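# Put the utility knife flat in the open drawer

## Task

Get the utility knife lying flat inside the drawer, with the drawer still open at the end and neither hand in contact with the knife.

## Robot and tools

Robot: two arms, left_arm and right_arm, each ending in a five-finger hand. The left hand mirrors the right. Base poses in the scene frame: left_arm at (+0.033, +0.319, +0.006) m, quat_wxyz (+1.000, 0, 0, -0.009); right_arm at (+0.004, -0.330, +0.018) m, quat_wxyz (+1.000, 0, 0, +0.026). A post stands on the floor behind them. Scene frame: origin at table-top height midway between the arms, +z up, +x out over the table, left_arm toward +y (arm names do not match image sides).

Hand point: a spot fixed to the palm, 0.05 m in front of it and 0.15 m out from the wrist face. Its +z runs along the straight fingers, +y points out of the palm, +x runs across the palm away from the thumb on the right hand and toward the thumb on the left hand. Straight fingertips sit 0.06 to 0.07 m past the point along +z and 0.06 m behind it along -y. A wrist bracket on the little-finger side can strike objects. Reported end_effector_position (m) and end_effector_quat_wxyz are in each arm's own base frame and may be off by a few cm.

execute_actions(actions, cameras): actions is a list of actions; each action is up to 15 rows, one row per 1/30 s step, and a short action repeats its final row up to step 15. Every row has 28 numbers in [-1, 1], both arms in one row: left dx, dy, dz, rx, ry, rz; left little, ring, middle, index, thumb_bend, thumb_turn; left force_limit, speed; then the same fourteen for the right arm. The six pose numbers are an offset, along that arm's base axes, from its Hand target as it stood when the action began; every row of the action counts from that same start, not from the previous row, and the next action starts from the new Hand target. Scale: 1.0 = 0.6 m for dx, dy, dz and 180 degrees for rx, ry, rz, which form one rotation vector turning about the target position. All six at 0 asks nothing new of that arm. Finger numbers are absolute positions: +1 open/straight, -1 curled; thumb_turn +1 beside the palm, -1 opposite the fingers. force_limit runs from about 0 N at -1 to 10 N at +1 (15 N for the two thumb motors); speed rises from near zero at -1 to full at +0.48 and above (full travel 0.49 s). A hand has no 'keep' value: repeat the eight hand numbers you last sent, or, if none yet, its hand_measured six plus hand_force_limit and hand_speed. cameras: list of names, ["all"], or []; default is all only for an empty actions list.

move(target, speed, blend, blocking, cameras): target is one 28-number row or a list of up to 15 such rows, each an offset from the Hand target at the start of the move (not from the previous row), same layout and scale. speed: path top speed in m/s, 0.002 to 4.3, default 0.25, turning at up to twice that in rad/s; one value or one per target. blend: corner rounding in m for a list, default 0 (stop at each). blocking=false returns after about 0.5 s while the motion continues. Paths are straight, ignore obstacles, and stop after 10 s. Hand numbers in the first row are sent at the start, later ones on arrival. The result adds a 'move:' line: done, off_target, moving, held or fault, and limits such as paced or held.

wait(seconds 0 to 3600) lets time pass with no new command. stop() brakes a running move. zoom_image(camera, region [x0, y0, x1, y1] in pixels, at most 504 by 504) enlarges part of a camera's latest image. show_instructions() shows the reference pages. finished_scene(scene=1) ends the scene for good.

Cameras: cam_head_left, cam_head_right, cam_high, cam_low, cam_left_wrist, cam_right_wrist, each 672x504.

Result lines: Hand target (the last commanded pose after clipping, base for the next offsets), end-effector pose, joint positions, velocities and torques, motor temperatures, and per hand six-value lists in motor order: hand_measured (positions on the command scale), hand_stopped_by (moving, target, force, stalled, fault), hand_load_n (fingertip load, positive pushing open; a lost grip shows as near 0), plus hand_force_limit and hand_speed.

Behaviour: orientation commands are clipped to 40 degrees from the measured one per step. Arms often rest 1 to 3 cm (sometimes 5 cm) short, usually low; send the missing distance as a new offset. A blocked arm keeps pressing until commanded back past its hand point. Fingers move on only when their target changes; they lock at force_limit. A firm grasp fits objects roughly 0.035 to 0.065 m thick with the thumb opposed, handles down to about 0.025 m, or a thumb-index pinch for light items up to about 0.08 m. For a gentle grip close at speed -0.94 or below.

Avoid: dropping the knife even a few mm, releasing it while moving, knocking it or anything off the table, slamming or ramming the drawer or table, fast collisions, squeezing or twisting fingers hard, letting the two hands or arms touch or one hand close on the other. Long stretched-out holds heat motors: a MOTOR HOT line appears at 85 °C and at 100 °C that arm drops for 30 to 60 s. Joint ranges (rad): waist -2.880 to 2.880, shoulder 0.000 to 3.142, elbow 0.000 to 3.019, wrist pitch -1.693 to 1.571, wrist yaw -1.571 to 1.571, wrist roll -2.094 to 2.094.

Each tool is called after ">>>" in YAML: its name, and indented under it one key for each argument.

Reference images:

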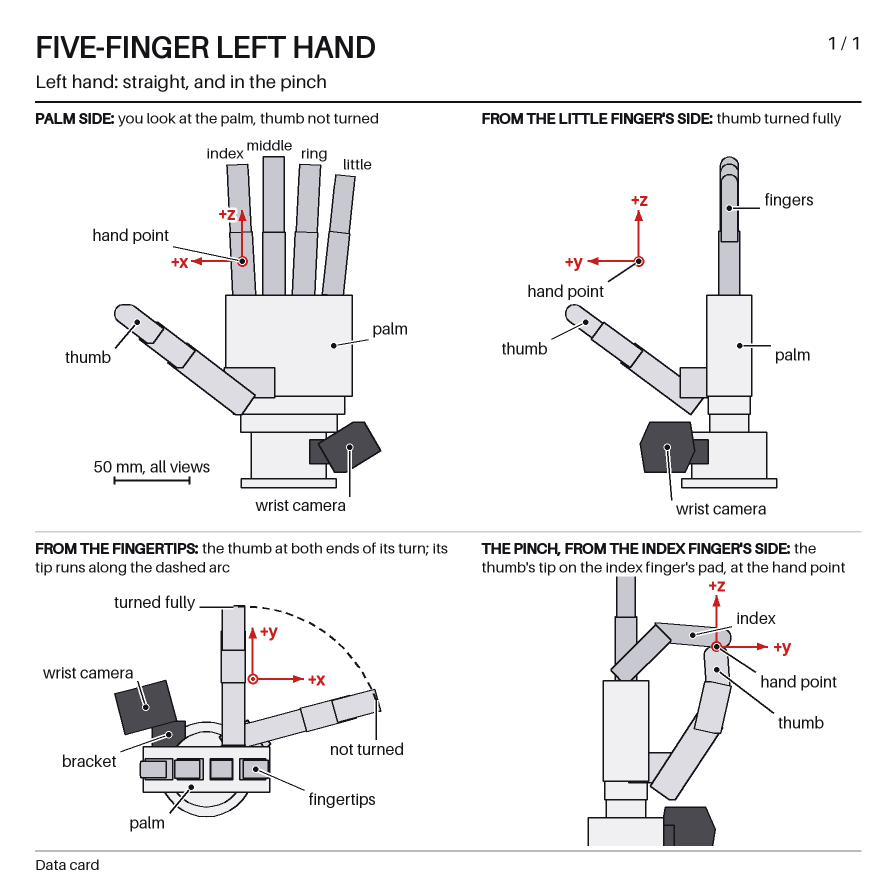

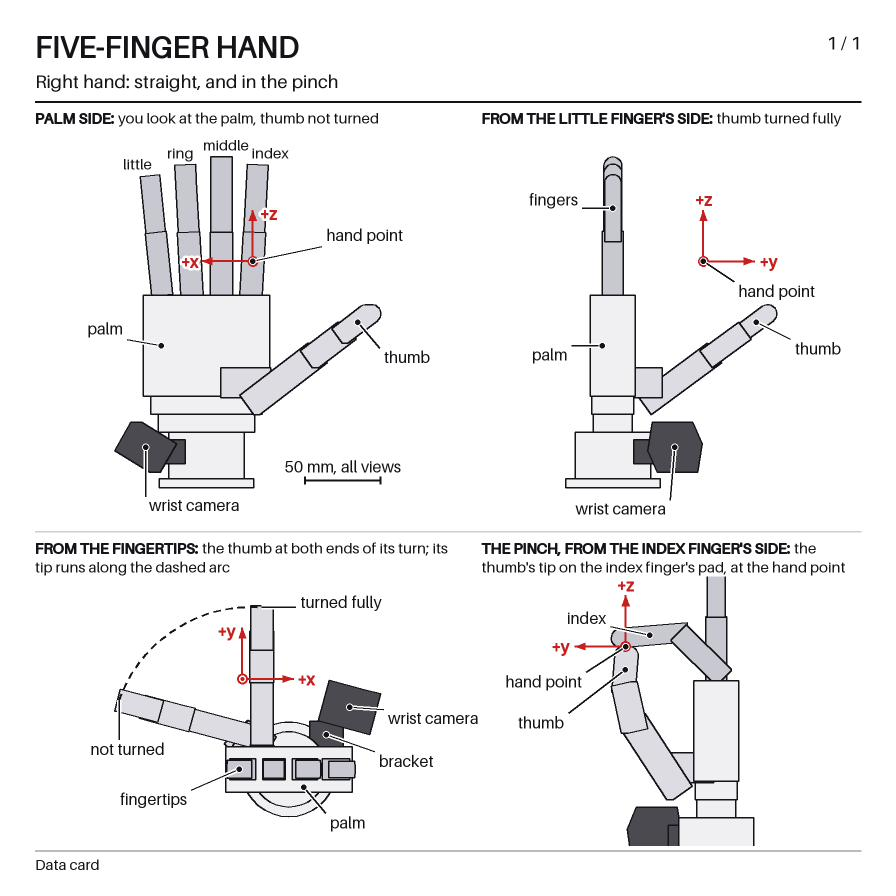

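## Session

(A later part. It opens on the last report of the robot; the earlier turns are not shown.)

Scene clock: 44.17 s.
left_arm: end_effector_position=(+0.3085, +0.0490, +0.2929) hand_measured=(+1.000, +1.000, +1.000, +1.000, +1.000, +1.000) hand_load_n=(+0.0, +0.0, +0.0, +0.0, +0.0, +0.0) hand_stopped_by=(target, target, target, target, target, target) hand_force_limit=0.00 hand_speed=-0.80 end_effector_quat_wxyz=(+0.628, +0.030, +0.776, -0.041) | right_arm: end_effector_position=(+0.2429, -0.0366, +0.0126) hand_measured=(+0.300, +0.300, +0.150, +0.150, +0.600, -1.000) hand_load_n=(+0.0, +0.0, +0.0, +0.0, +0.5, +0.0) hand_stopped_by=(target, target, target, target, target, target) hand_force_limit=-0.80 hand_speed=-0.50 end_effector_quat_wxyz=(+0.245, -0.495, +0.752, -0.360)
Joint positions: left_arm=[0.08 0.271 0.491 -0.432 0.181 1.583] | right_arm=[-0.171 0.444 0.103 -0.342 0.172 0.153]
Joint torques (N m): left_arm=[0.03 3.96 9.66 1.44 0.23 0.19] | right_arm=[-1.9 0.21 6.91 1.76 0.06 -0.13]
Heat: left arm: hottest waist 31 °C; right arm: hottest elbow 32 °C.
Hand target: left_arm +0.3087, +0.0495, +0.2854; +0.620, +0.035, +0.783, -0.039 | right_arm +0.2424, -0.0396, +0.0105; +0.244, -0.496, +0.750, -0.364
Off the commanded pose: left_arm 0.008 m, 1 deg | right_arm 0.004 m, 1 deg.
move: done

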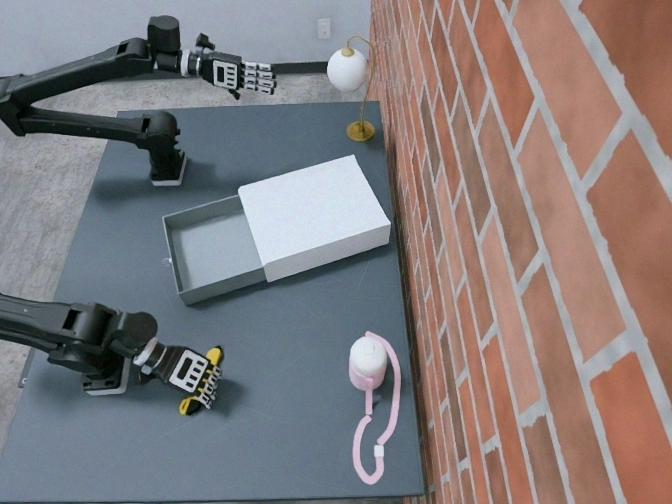

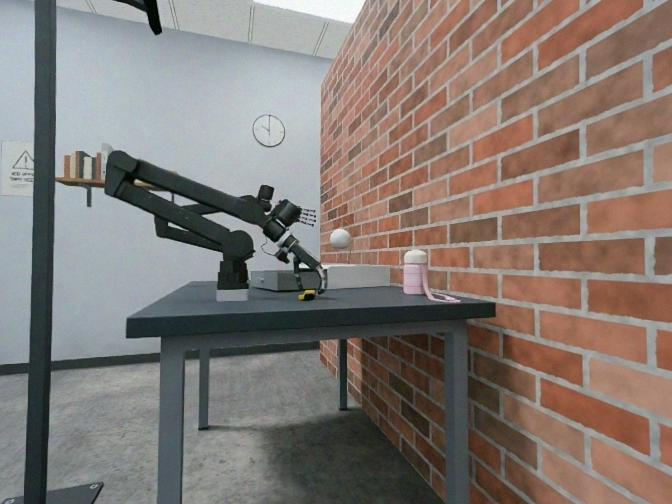

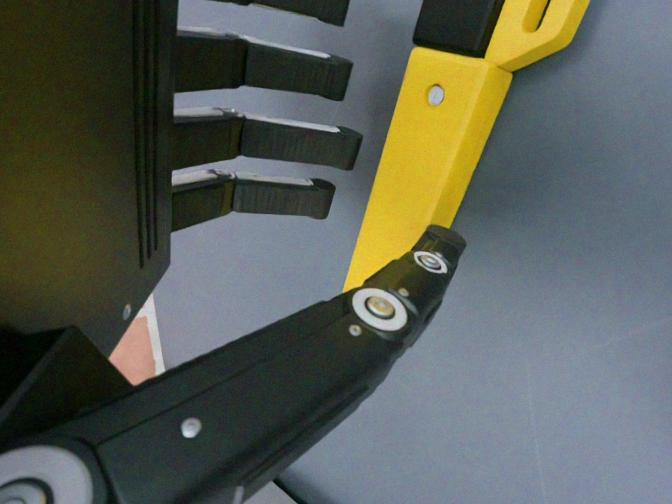

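>>> move:
  target: [0,0,0,0,0,0,1,1,1,1,1,1,0,-0.8, 0,0,-0.01,0.0087,0.0204,0,0.3,0.3,0.15,0.15,0.66,-1,-0.8,-0.5]
  speed: 0.05
  cameras: ["cam_high","cam_low","cam_right_wrist"]

>>> zoom_image:
  camera: "cam_low"
  region: [260, 220, 350, 310]

>>> zoom_image:
  camera: "cam_right_wrist"
  region: [250, 60, 550, 360]

Scene clock: 46.43 s.
left_arm: end_effector_position=(+0.3085, +0.0490, +0.2929) hand_measured=(+1.000, +1.000, +1.000, +1.000, +1.000, +1.000) hand_load_n=(+0.0, +0.0, +0.0, +0.0, +0.0, +0.0) hand_stopped_by=(target, target, target, target, target, target) hand_force_limit=0.00 hand_speed=-0.80 end_effector_quat_wxyz=(+0.628, +0.030, +0.776, -0.041) | right_arm: end_effector_position=(+0.2404, -0.0357, +0.0011) hand_measured=(+0.300, +0.300, +0.150, +0.150, +0.660, -1.000) hand_load_n=(+0.0, +0.0, -2.0, -0.5, +0.0, +0.0) hand_stopped_by=(target, target, target, target, target, target) hand_force_limit=-0.80 hand_speed=-0.50 end_effector_quat_wxyz=(+0.231, -0.502, +0.762, -0.337)
Joint positions: left_arm=[0.08 0.271 0.491 -0.432 0.181 1.583] | right_arm=[-0.188 0.533 0.11 -0.315 0.149 0.153]
Joint torques (N m): left_arm=[-0.03 3.96 9.63 1.44 0.23 0.2] | right_arm=[-2.26 1.38 8.38 0.99 -0.02 -0.13]
Heat: left arm: hottest waist 31 °C; right arm: hottest elbow 32 °C.
Hand target: left_arm +0.3087, +0.0495, +0.2854; +0.620, +0.035, +0.783, -0.039 | right_arm +0.2424, -0.0396, +0.0045; +0.226, -0.504, +0.762, -0.338
Off the commanded pose: left_arm 0.008 m, 1 deg | right_arm 0.006 m, 1 deg.
move: done

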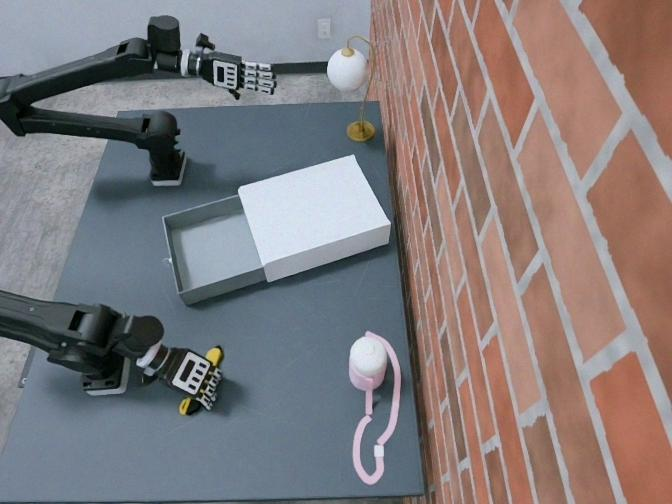

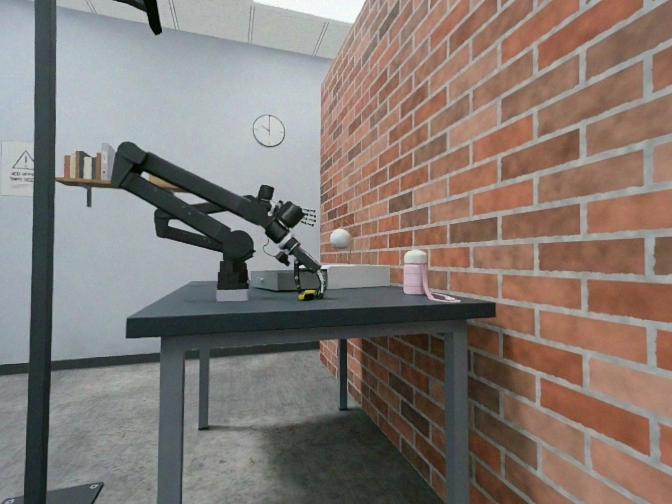

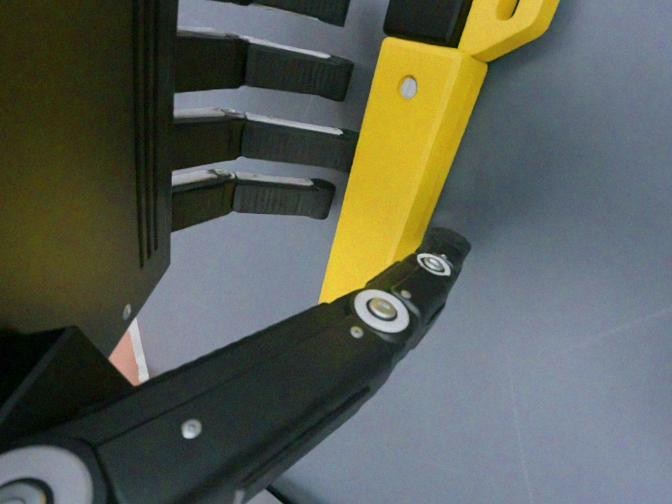

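Scaled by 5.600.

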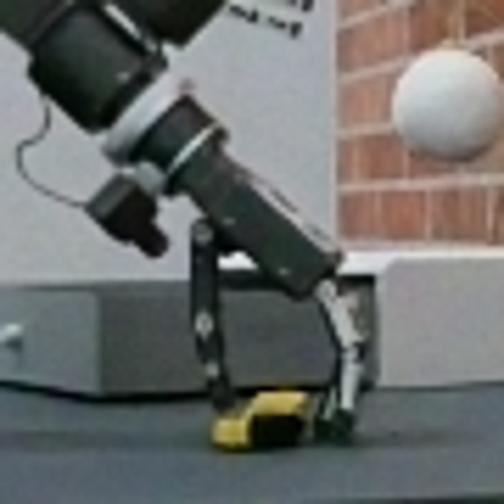

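Scaled by 1.680.

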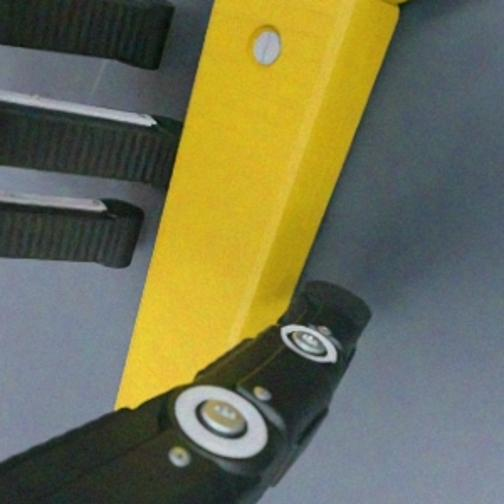

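>>> move:
  target: [0,0,0,0,0,0,1,1,1,1,1,1,0,-0.8, 0,0,0,0,0,0,0.3,0.3,-0.15,-0.15,0.3,-1,-0.6,-0.9]
  speed: 0.05
  cameras: ["cam_low","cam_right_wrist"]

>>> zoom_image:
  camera: "cam_low"
  region: [260, 220, 350, 310]

>>> zoom_image:
  camera: "cam_right_wrist"
  region: [250, 60, 550, 360]

Scene clock: 48.37 s.
left_arm: end_effector_position=(+0.3085, +0.0490, +0.2929) hand_measured=(+1.000, +1.000, +1.000, +1.000, +1.000, +1.000) hand_load_n=(+0.0, +0.0, +0.5, +0.0, +0.5, +0.0) hand_stopped_by=(target, target, target, target, target, target) hand_force_limit=0.00 hand_speed=-0.80 end_effector_quat_wxyz=(+0.628, +0.030, +0.776, -0.041) | right_arm: end_effector_position=(+0.2396, -0.0353, -0.0008) hand_measured=(+0.300, +0.300, -0.062, -0.110, +0.538, -1.000) hand_load_n=(+0.0, +0.0, +2.0, +2.0, +4.0, +0.0) hand_stopped_by=(target, target, force, force, force, target) hand_force_limit=-0.60 hand_speed=-0.90 end_effector_quat_wxyz=(+0.229, -0.504, +0.763, -0.335)
Joint positions: left_arm=[0.08 0.271 0.491 -0.432 0.181 1.583] | right_arm=[-0.188 0.544 0.11 -0.312 0.148 0.151]
Joint torques (N m): left_arm=[-0.03 4.01 9.65 1.46 0.23 0.19] | right_arm=[-2.08 0.56 8.29 0.84 0.07 -0.14]
Heat: left arm: hottest elbow 32 °C; right arm: hottest elbow 32 °C.
Hand target: left_arm +0.3087, +0.0495, +0.2854; +0.620, +0.035, +0.783, -0.039 | right_arm +0.2424, -0.0396, +0.0046; +0.226, -0.504, +0.762, -0.338
Off the commanded pose: left_arm 0.008 m, 1 deg | right_arm 0.007 m, 0 deg.
move: done

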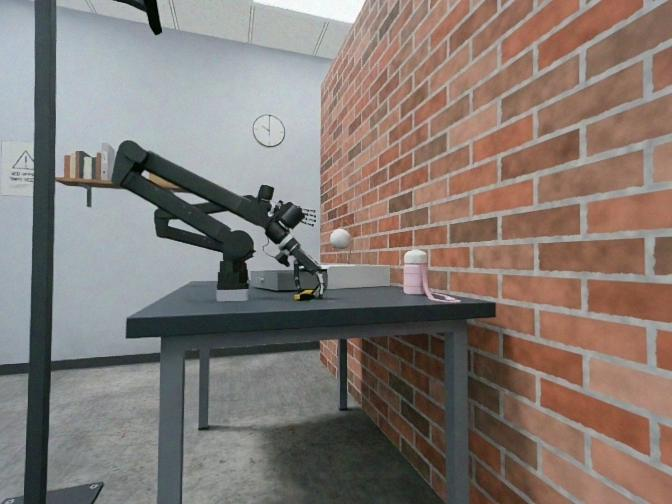

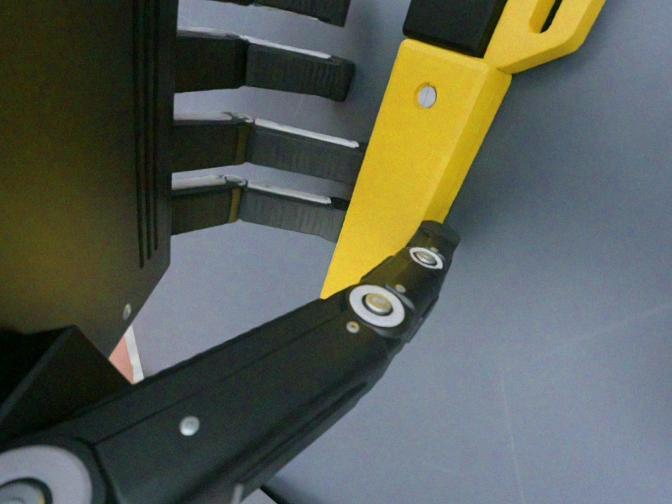

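Scaled by 5.600.

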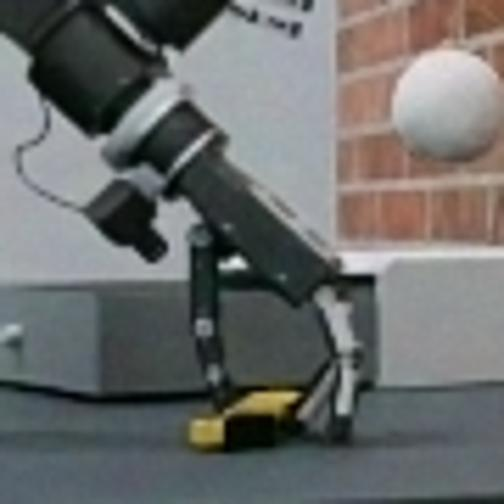

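Scaled by 1.680.

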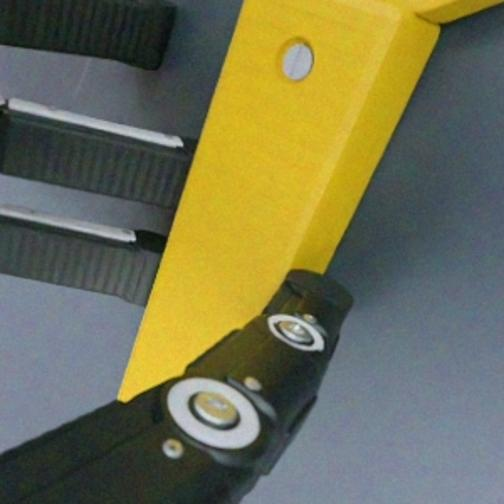

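>>> move:
  target:
    - [0,0,0,0,0,0,1,1,1,1,1,1,0,-0.8, 0,0,0,0,0,0,0.3,0.3,-0.25,-0.3,0.25,-1,-0.2,-0.9]
    - [0,0,0,0,0,0,1,1,1,1,1,1,0,-0.8, 0,0,0,0,0,0,0.3,-0.2,-0.25,-0.3,0.25,-1,-0.7,-0.9]
  speed: 0.05
  cameras: ["cam_low","cam_right_wrist"]

>>> zoom_image:
  camera: "cam_low"
  region: [260, 220, 350, 310]

Scene clock: 51.40 s.
left_arm: end_effector_position=(+0.3085, +0.0490, +0.2929) hand_measured=(+1.000, +1.000, +1.000, +1.000, +1.000, +1.000) hand_load_n=(+0.0, +0.0, +0.0, +0.0, +0.0, +0.0) hand_stopped_by=(target, target, target, target, target, target) hand_force_limit=0.00 hand_speed=-0.80 end_effector_quat_wxyz=(+0.628, +0.030, +0.776, -0.041) | right_arm: end_effector_position=(+0.2396, -0.0353, -0.0008) hand_measured=(+0.300, -0.080, -0.080, -0.144, +0.534, -1.000) hand_load_n=(+0.0, +2.0, +2.5, +4.0, +8.0, +0.0) hand_stopped_by=(target, force, force, force, force, target) hand_force_limit=-0.70 hand_speed=-0.90 end_effector_quat_wxyz=(+0.229, -0.504, +0.763, -0.335)
Joint positions: left_arm=[0.08 0.271 0.491 -0.432 0.181 1.583] | right_arm=[-0.188 0.544 0.11 -0.312 0.148 0.151]
Joint torques (N m): left_arm=[-0.03 3.96 9.65 1.44 0.23 0.19] | right_arm=[-2.02 0.44 8.34 0.87 0.07 -0.14]
Heat: left arm: hottest elbow 32 °C; right arm: hottest elbow 33 °C.
Hand target: left_arm +0.3087, +0.0495, +0.2854; +0.620, +0.035, +0.783, -0.039 | right_arm +0.2424, -0.0396, +0.0046; +0.226, -0.503, +0.762, -0.338
Off the commanded pose: left_arm 0.008 m, 1 deg | right_arm 0.007 m, 0 deg.
move: done

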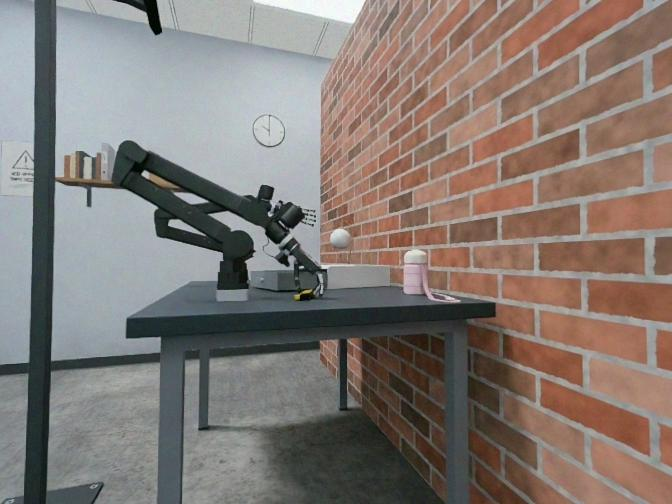

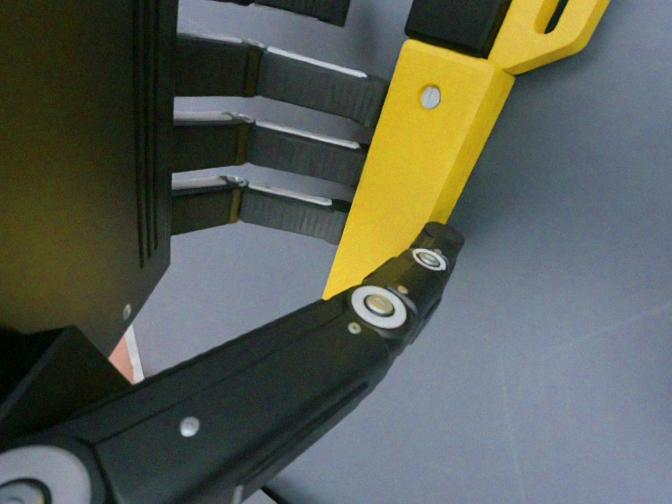

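Scaled by 5.600.

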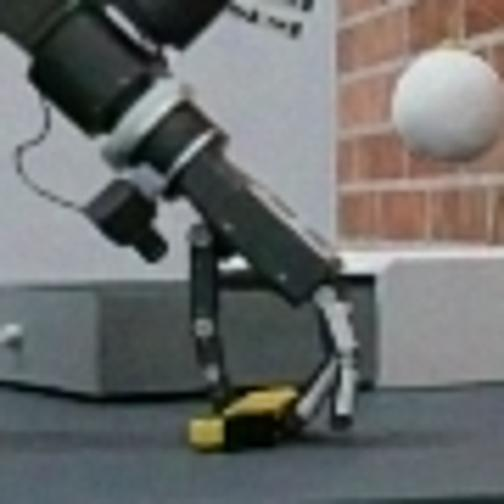

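>>> move:
  target: [0,0,0,0,0,0,1,1,1,1,1,1,0,-0.8, 0,0,0.05,0,0,0,0.3,-0.2,-0.25,-0.3,0.25,-1,-0.7,-0.9]
  speed: 0.04
  cameras: ["cam_high","cam_low","cam_right_wrist"]

>>> zoom_image:
  camera: "cam_low"
  region: [260, 220, 350, 310]

>>> zoom_image:
  camera: "cam_high"
  region: [140, 310, 260, 430]

Scene clock: 53.07 s.
left_arm: end_effector_position=(+0.3085, +0.0490, +0.2929) hand_measured=(+1.000, +1.000, +1.000, +1.000, +1.000, +1.000) hand_load_n=(+0.0, +0.0, +0.0, +0.0, +0.0, +0.0) hand_stopped_by=(target, target, target, target, target, target) hand_force_limit=0.00 hand_speed=-0.80 end_effector_quat_wxyz=(+0.628, +0.030, +0.776, -0.041) | right_arm: end_effector_position=(+0.2280, -0.0331, +0.0073) hand_measured=(+0.300, -0.080, -0.080, -0.144, +0.534, -1.000) hand_load_n=(+0.0, +1.0, +2.5, +4.5, +8.0, +0.0) hand_stopped_by=(target, force, force, force, force, target) hand_force_limit=-0.70 hand_speed=-0.90 end_effector_quat_wxyz=(+0.213, -0.510, +0.770, -0.319)
Joint positions: left_arm=[0.08 0.271 0.491 -0.432 0.181 1.583] | right_arm=[-0.188 0.486 0.145 -0.453 0.148 0.151]
Joint torques (N m): left_arm=[-0.03 3.96 9.65 1.46 0.23 0.19] | right_arm=[-1.9 -0.62 10.92 0.73 0.14 -0.11]
Heat: left arm: hottest elbow 32 °C; right arm: hottest elbow 33 °C.
Hand target: left_arm +0.3087, +0.0495, +0.2854; +0.620, +0.035, +0.783, -0.039 | right_arm +0.2424, -0.0396, +0.0346; +0.226, -0.503, +0.762, -0.338
Off the commanded pose: left_arm 0.008 m, 1 deg | right_arm 0.032 m, 3 deg.
move: off_target (right_arm)

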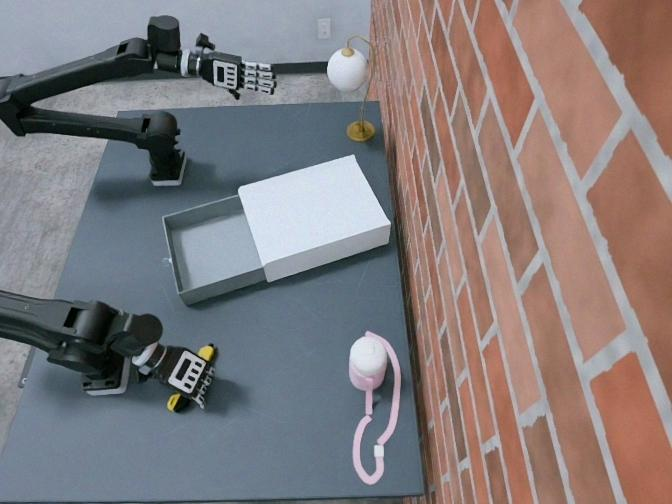

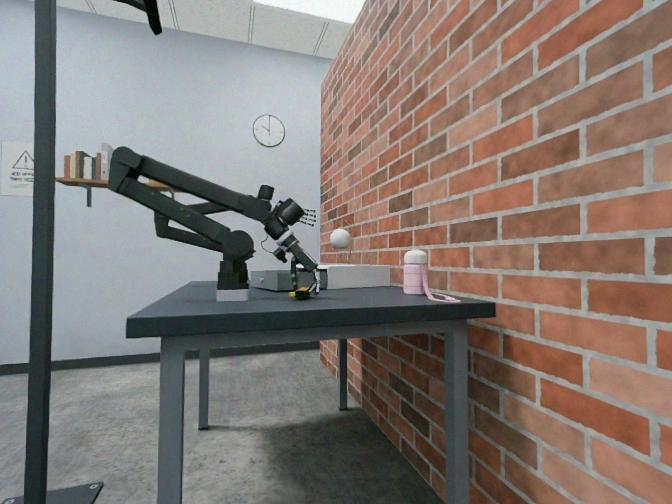

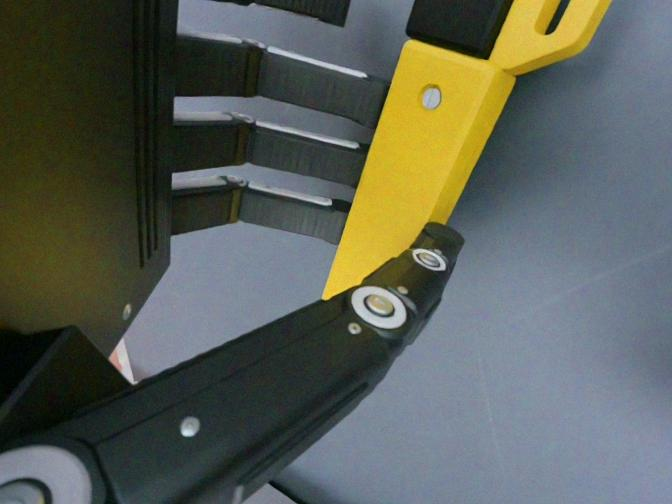

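Scaled by 5.600.

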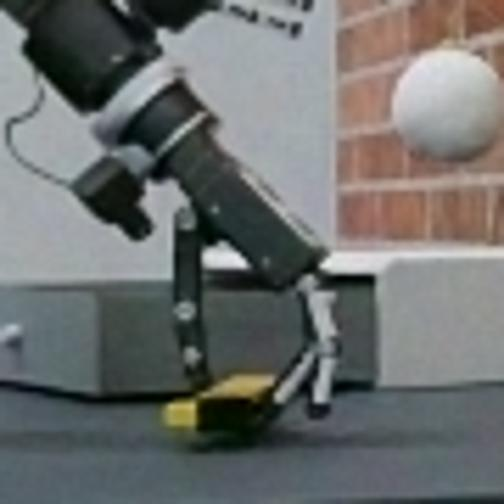

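Scaled by 4.200.

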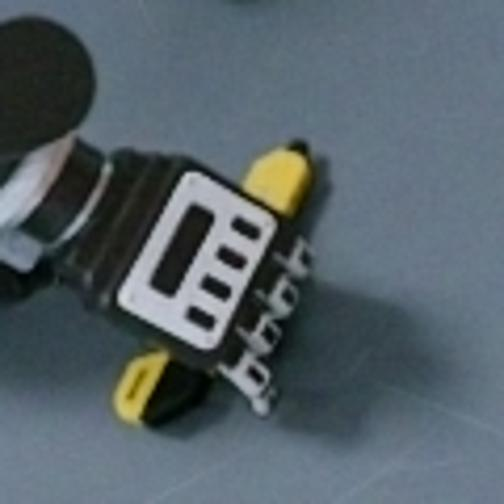

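>>> move:
  target:
    - [0,0,0,0,0,0,1,1,1,1,1,1,0,-0.8, 0,0,0.19,0,0,0,0.3,-0.2,-0.25,-0.3,0.25,-1,-0.7,-0.9]
  speed: 0.1
  cameras: ["cam_high","cam_low","cam_right_wrist"]

>>> zoom_image:
  camera: "cam_low"
  region: [250, 200, 350, 310]

Scene clock: 56.40 s.
left_arm: end_effector_position=(+0.3085, +0.0490, +0.2929) hand_measured=(+1.000, +1.000, +1.000, +1.000, +1.000, +1.000) hand_load_n=(+0.0, +0.0, +0.0, +0.0, +0.0, +0.0) hand_stopped_by=(target, target, target, target, target, target) hand_force_limit=0.00 hand_speed=-0.80 end_effector_quat_wxyz=(+0.628, +0.030, +0.776, -0.041) | right_arm: end_effector_position=(+0.2352, -0.0344, +0.1224) hand_measured=(+0.300, -0.080, -0.080, -0.144, +0.534, -1.000) hand_load_n=(+0.0, +1.0, +2.5, +4.0, +8.0, +0.0) hand_stopped_by=(target, force, force, force, force, target) hand_force_limit=-0.70 hand_speed=-0.90 end_effector_quat_wxyz=(+0.214, -0.510, +0.769, -0.320)
Joint positions: left_arm=[0.08 0.271 0.491 -0.432 0.181 1.583] | right_arm=[-0.188 0.419 0.439 -0.811 0.148 0.151]
Joint torques (N m): left_arm=[-0.03 3.96 9.65 1.44 0.23 0.19] | right_arm=[-1.85 -0.56 11.25 0.75 0.14 -0.11]
Heat: left arm: hottest elbow 32 °C; right arm: hottest elbow 34 °C.
Hand target: left_arm +0.3087, +0.0495, +0.2854; +0.620, +0.035, +0.783, -0.039 | right_arm +0.2425, -0.0396, +0.1487; +0.227, -0.503, +0.762, -0.338
Off the commanded pose: left_arm 0.008 m, 1 deg | right_arm 0.028 m, 3 deg.
move: off_target (right_arm)

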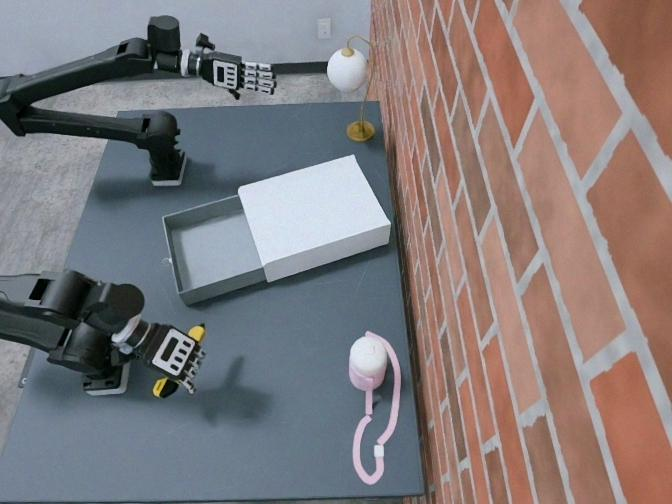

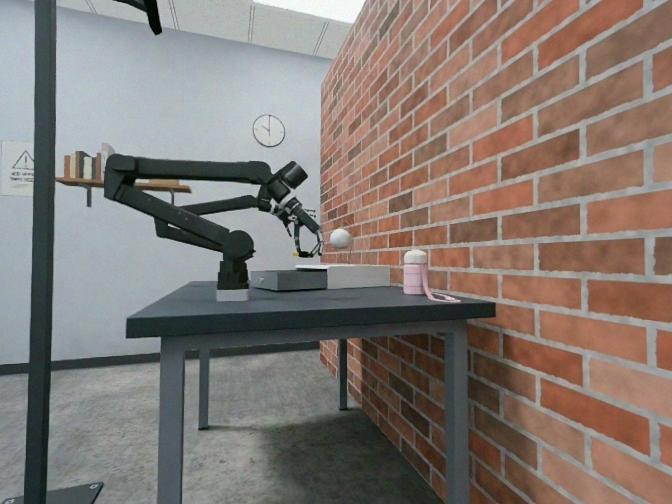

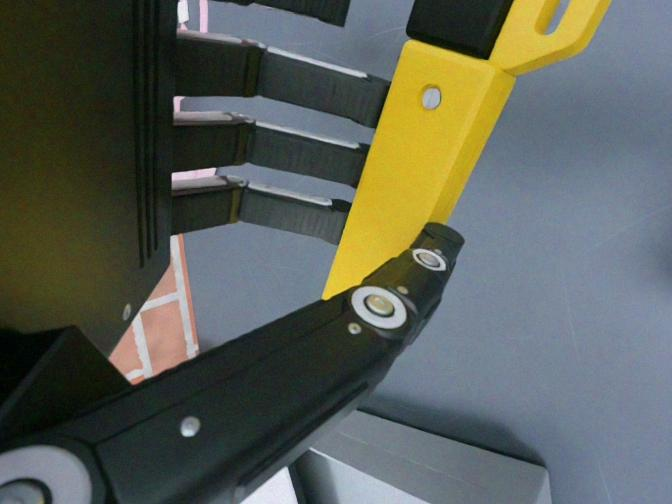

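Scaled by 4.582.

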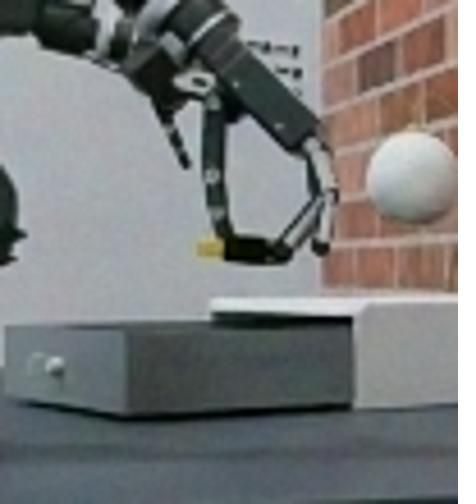

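>>> move:
  target: [0,0,0,0,0,0,1,1,1,1,1,1,0,-0.8, -0.0517,0.648,0.01,0,0,0.239,0.3,-0.2,-0.25,-0.3,0.25,-1,-0.7,-0.9]
  speed: 0.18
  cameras: ["all"]

>>> zoom_image:
  camera: "cam_high"
  region: [100, 130, 320, 330]

Scene clock: 59.53 s.
left_arm: end_effector_position=(+0.3085, +0.0490, +0.2929) hand_measured=(+1.000, +1.000, +1.000, +1.000, +1.000, +1.000) hand_load_n=(+0.0, +0.0, +0.0, +0.0, +0.0, +0.0) hand_stopped_by=(target, target, target, target, target, target) hand_force_limit=0.00 hand_speed=-0.80 end_effector_quat_wxyz=(+0.628, +0.030, +0.776, -0.041) | right_arm: end_effector_position=(+0.2064, +0.3297, +0.1318) hand_measured=(+0.300, -0.080, -0.080, -0.144, +0.534, -1.000) hand_load_n=(+0.0, +1.0, +2.5, +4.5, +8.0, +0.0) hand_stopped_by=(target, force, force, force, force, target) hand_force_limit=-0.70 hand_speed=-0.90 end_effector_quat_wxyz=(-0.310, +0.752, -0.531, +0.236)
Joint positions: left_arm=[0.08 0.271 0.491 -0.432 0.181 1.583] | right_arm=[1.151 1.06 0.735 -0.646 0.568 0.629]
Joint torques (N m): left_arm=[0.03 3.96 9.66 1.46 0.23 0.19] | right_arm=[-0.38 -7.41 10.43 1.25 0.48 -0.16]
Heat: left arm: hottest elbow 32 °C; right arm: hottest elbow 34 °C.
Hand target: left_arm +0.3087, +0.0495, +0.2854; +0.620, +0.035, +0.783, -0.039 | right_arm +0.2113, +0.3491, +0.1546; -0.335, +0.748, -0.524, +0.231
Off the commanded pose: left_arm 0.008 m, 1 deg | right_arm 0.031 m, 3 deg.
move: off_target (right_arm)

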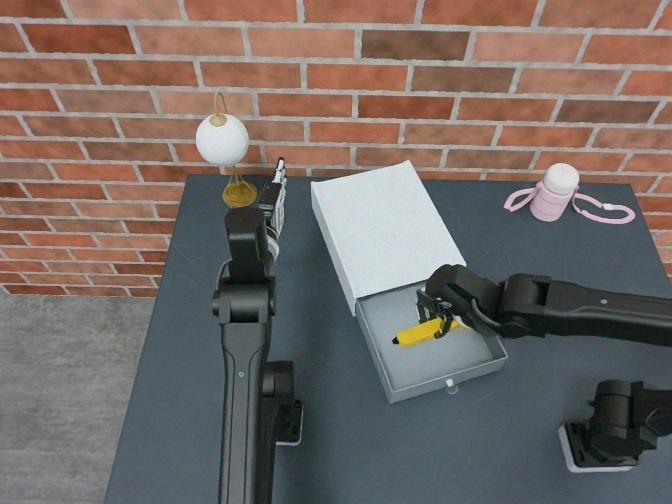

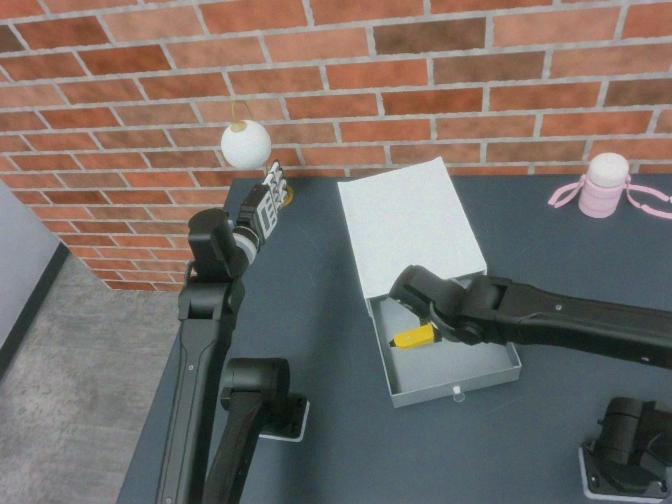

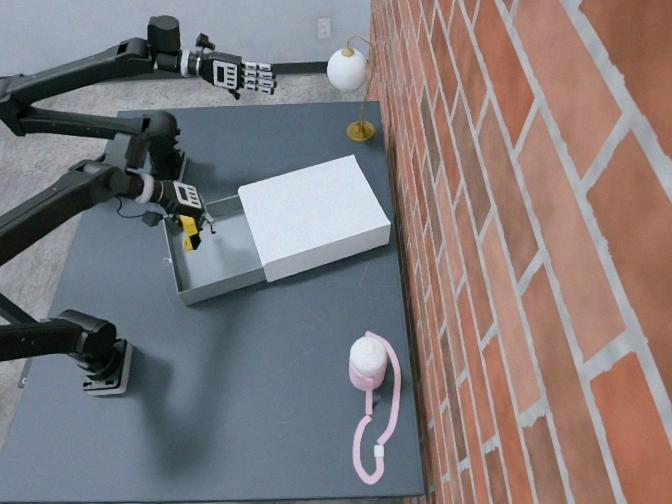

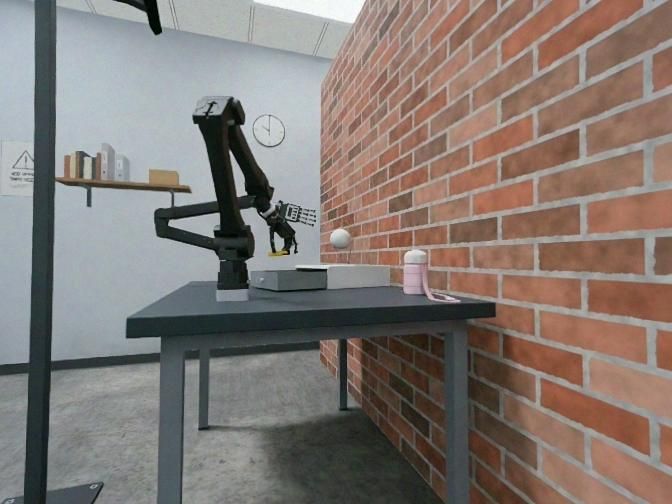

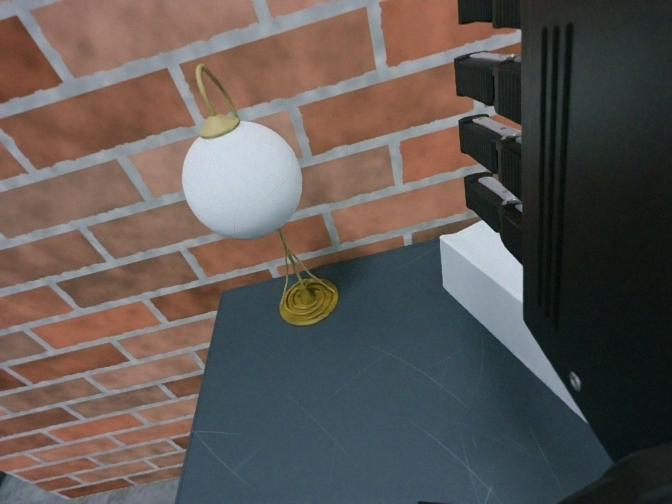

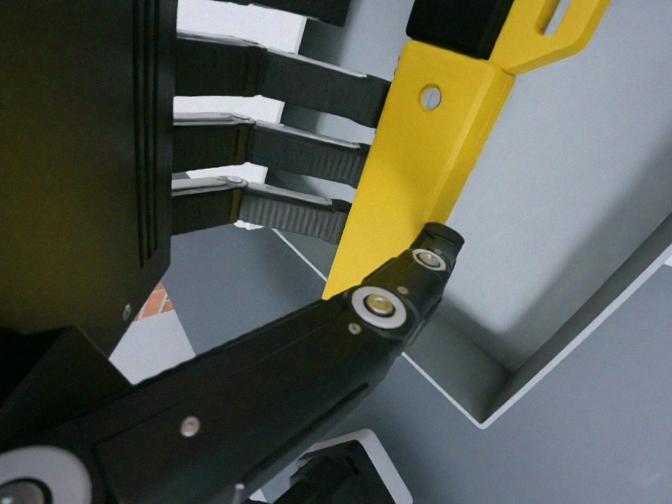

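Scaled by 2.291.

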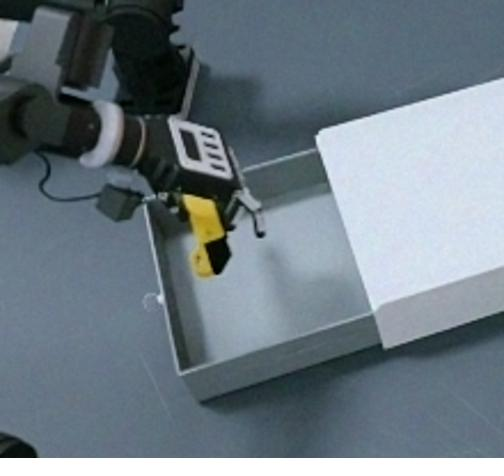

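>>> move:
  target: [0,0,0,0,0,0,1,1,1,1,1,1,0,-0.8, 0.071,0.021,-0.03,0.015,-0.0057,0,0.3,-0.2,-0.25,-0.3,0.25,-1,-0.7,-0.9]
  speed: 0.1
  cameras: ["cam_head_left","cam_head_right","cam_high","cam_low","cam_right_wrist"]

>>> zoom_image:
  camera: "cam_high"
  region: [140, 140, 290, 310]

>>> zoom_image:
  camera: "cam_head_left"
  region: [340, 240, 540, 420]

Scene clock: 65.97 s.
left_arm: end_effector_position=(+0.3085, +0.0490, +0.2929) hand_measured=(+1.000, +1.000, +1.000, +1.000, +1.000, +1.000) hand_load_n=(+0.0, +0.0, +0.0, +0.0, +0.0, +0.0) hand_stopped_by=(target, target, target, target, target, target) hand_force_limit=0.00 hand_speed=-0.80 end_effector_quat_wxyz=(+0.628, +0.030, +0.776, -0.041) | right_arm: end_effector_position=(+0.2444, +0.3533, +0.1241) hand_measured=(+0.300, -0.080, -0.080, -0.144, +0.534, -1.000) hand_load_n=(+0.0, +1.5, +2.5, +4.0, +8.0, +0.0) hand_stopped_by=(target, force, force, force, force, target) hand_force_limit=-0.70 hand_speed=-0.90 end_effector_quat_wxyz=(-0.343, +0.743, -0.528, +0.225)
Joint positions: left_arm=[0.08 0.271 0.491 -0.432 0.181 1.583] | right_arm=[1.065 1.138 0.735 -0.453 0.498 0.541]
Joint torques (N m): left_arm=[0.03 3.96 9.63 1.46 0.23 0.19] | right_arm=[-1.61 -7.88 8.92 1.54 0.34 -0.13]
Heat: left arm: hottest elbow 33 °C; right arm: hottest elbow 34 °C.
Hand target: left_arm +0.3087, +0.0495, +0.2854; +0.620, +0.035, +0.783, -0.039 | right_arm +0.2539, +0.3618, +0.1366; -0.357, +0.738, -0.527, +0.226
Off the commanded pose: left_arm 0.008 m, 1 deg | right_arm 0.018 m, 2 deg.
move: off_target (right_arm)

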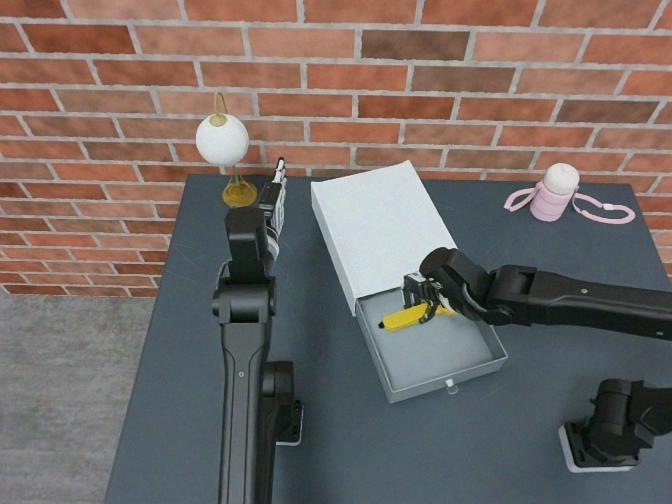

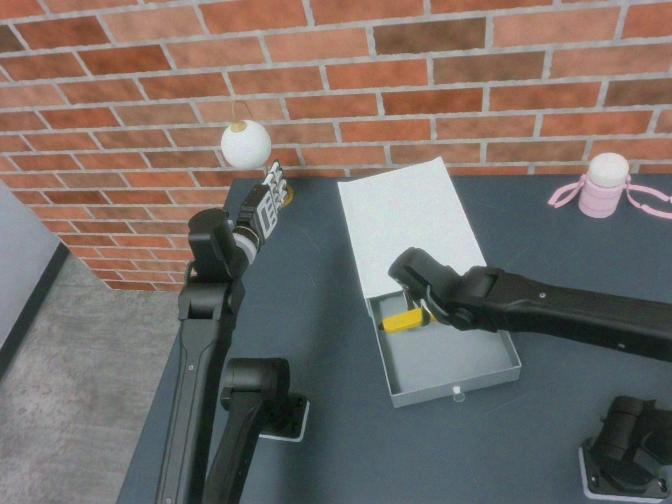

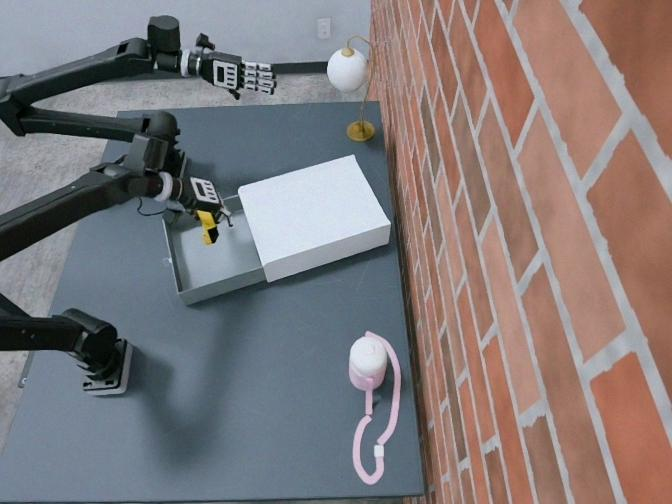

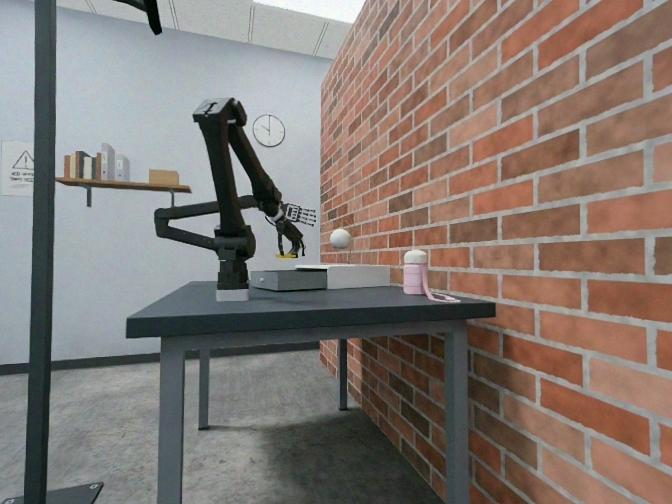

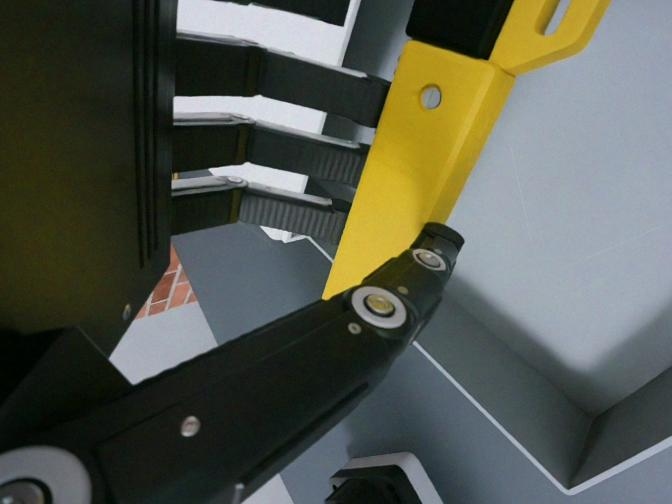

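Scaled by 2.965.

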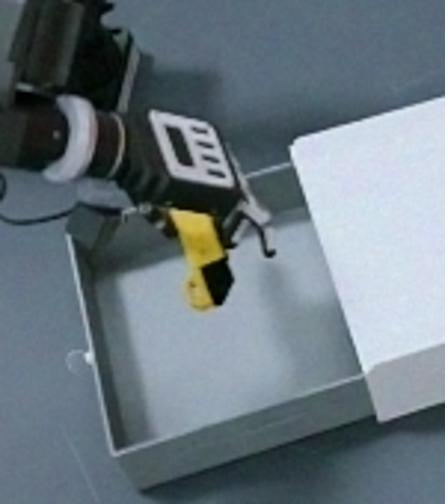

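Scaled by 2.520.

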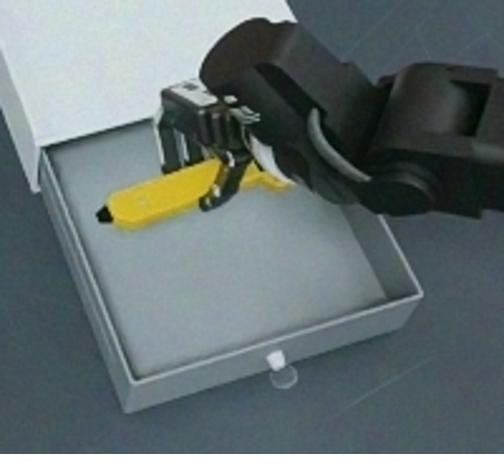

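>>> zoom_image:
  camera: "cam_head_left"
  region: [340, 270, 520, 410]

>>> zoom_image:
  camera: "cam_head_right"
  region: [350, 250, 530, 415]

>>> zoom_image:
  camera: "cam_low"
  region: [240, 190, 350, 300]

Scaled by 2.800.

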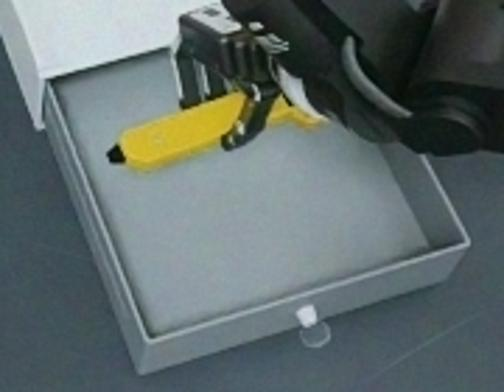

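Scaled by 2.800.

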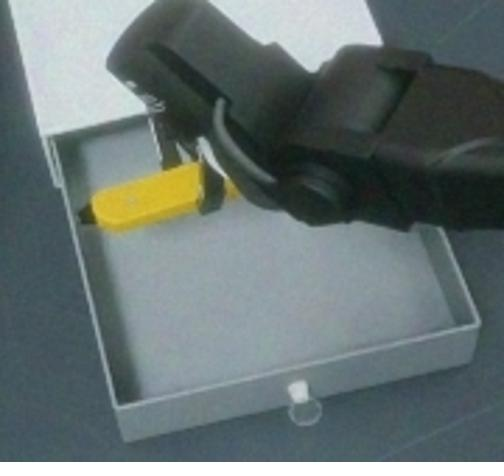

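Scaled by 4.582.

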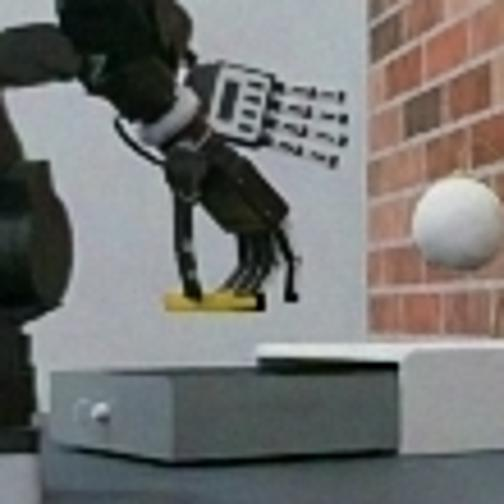

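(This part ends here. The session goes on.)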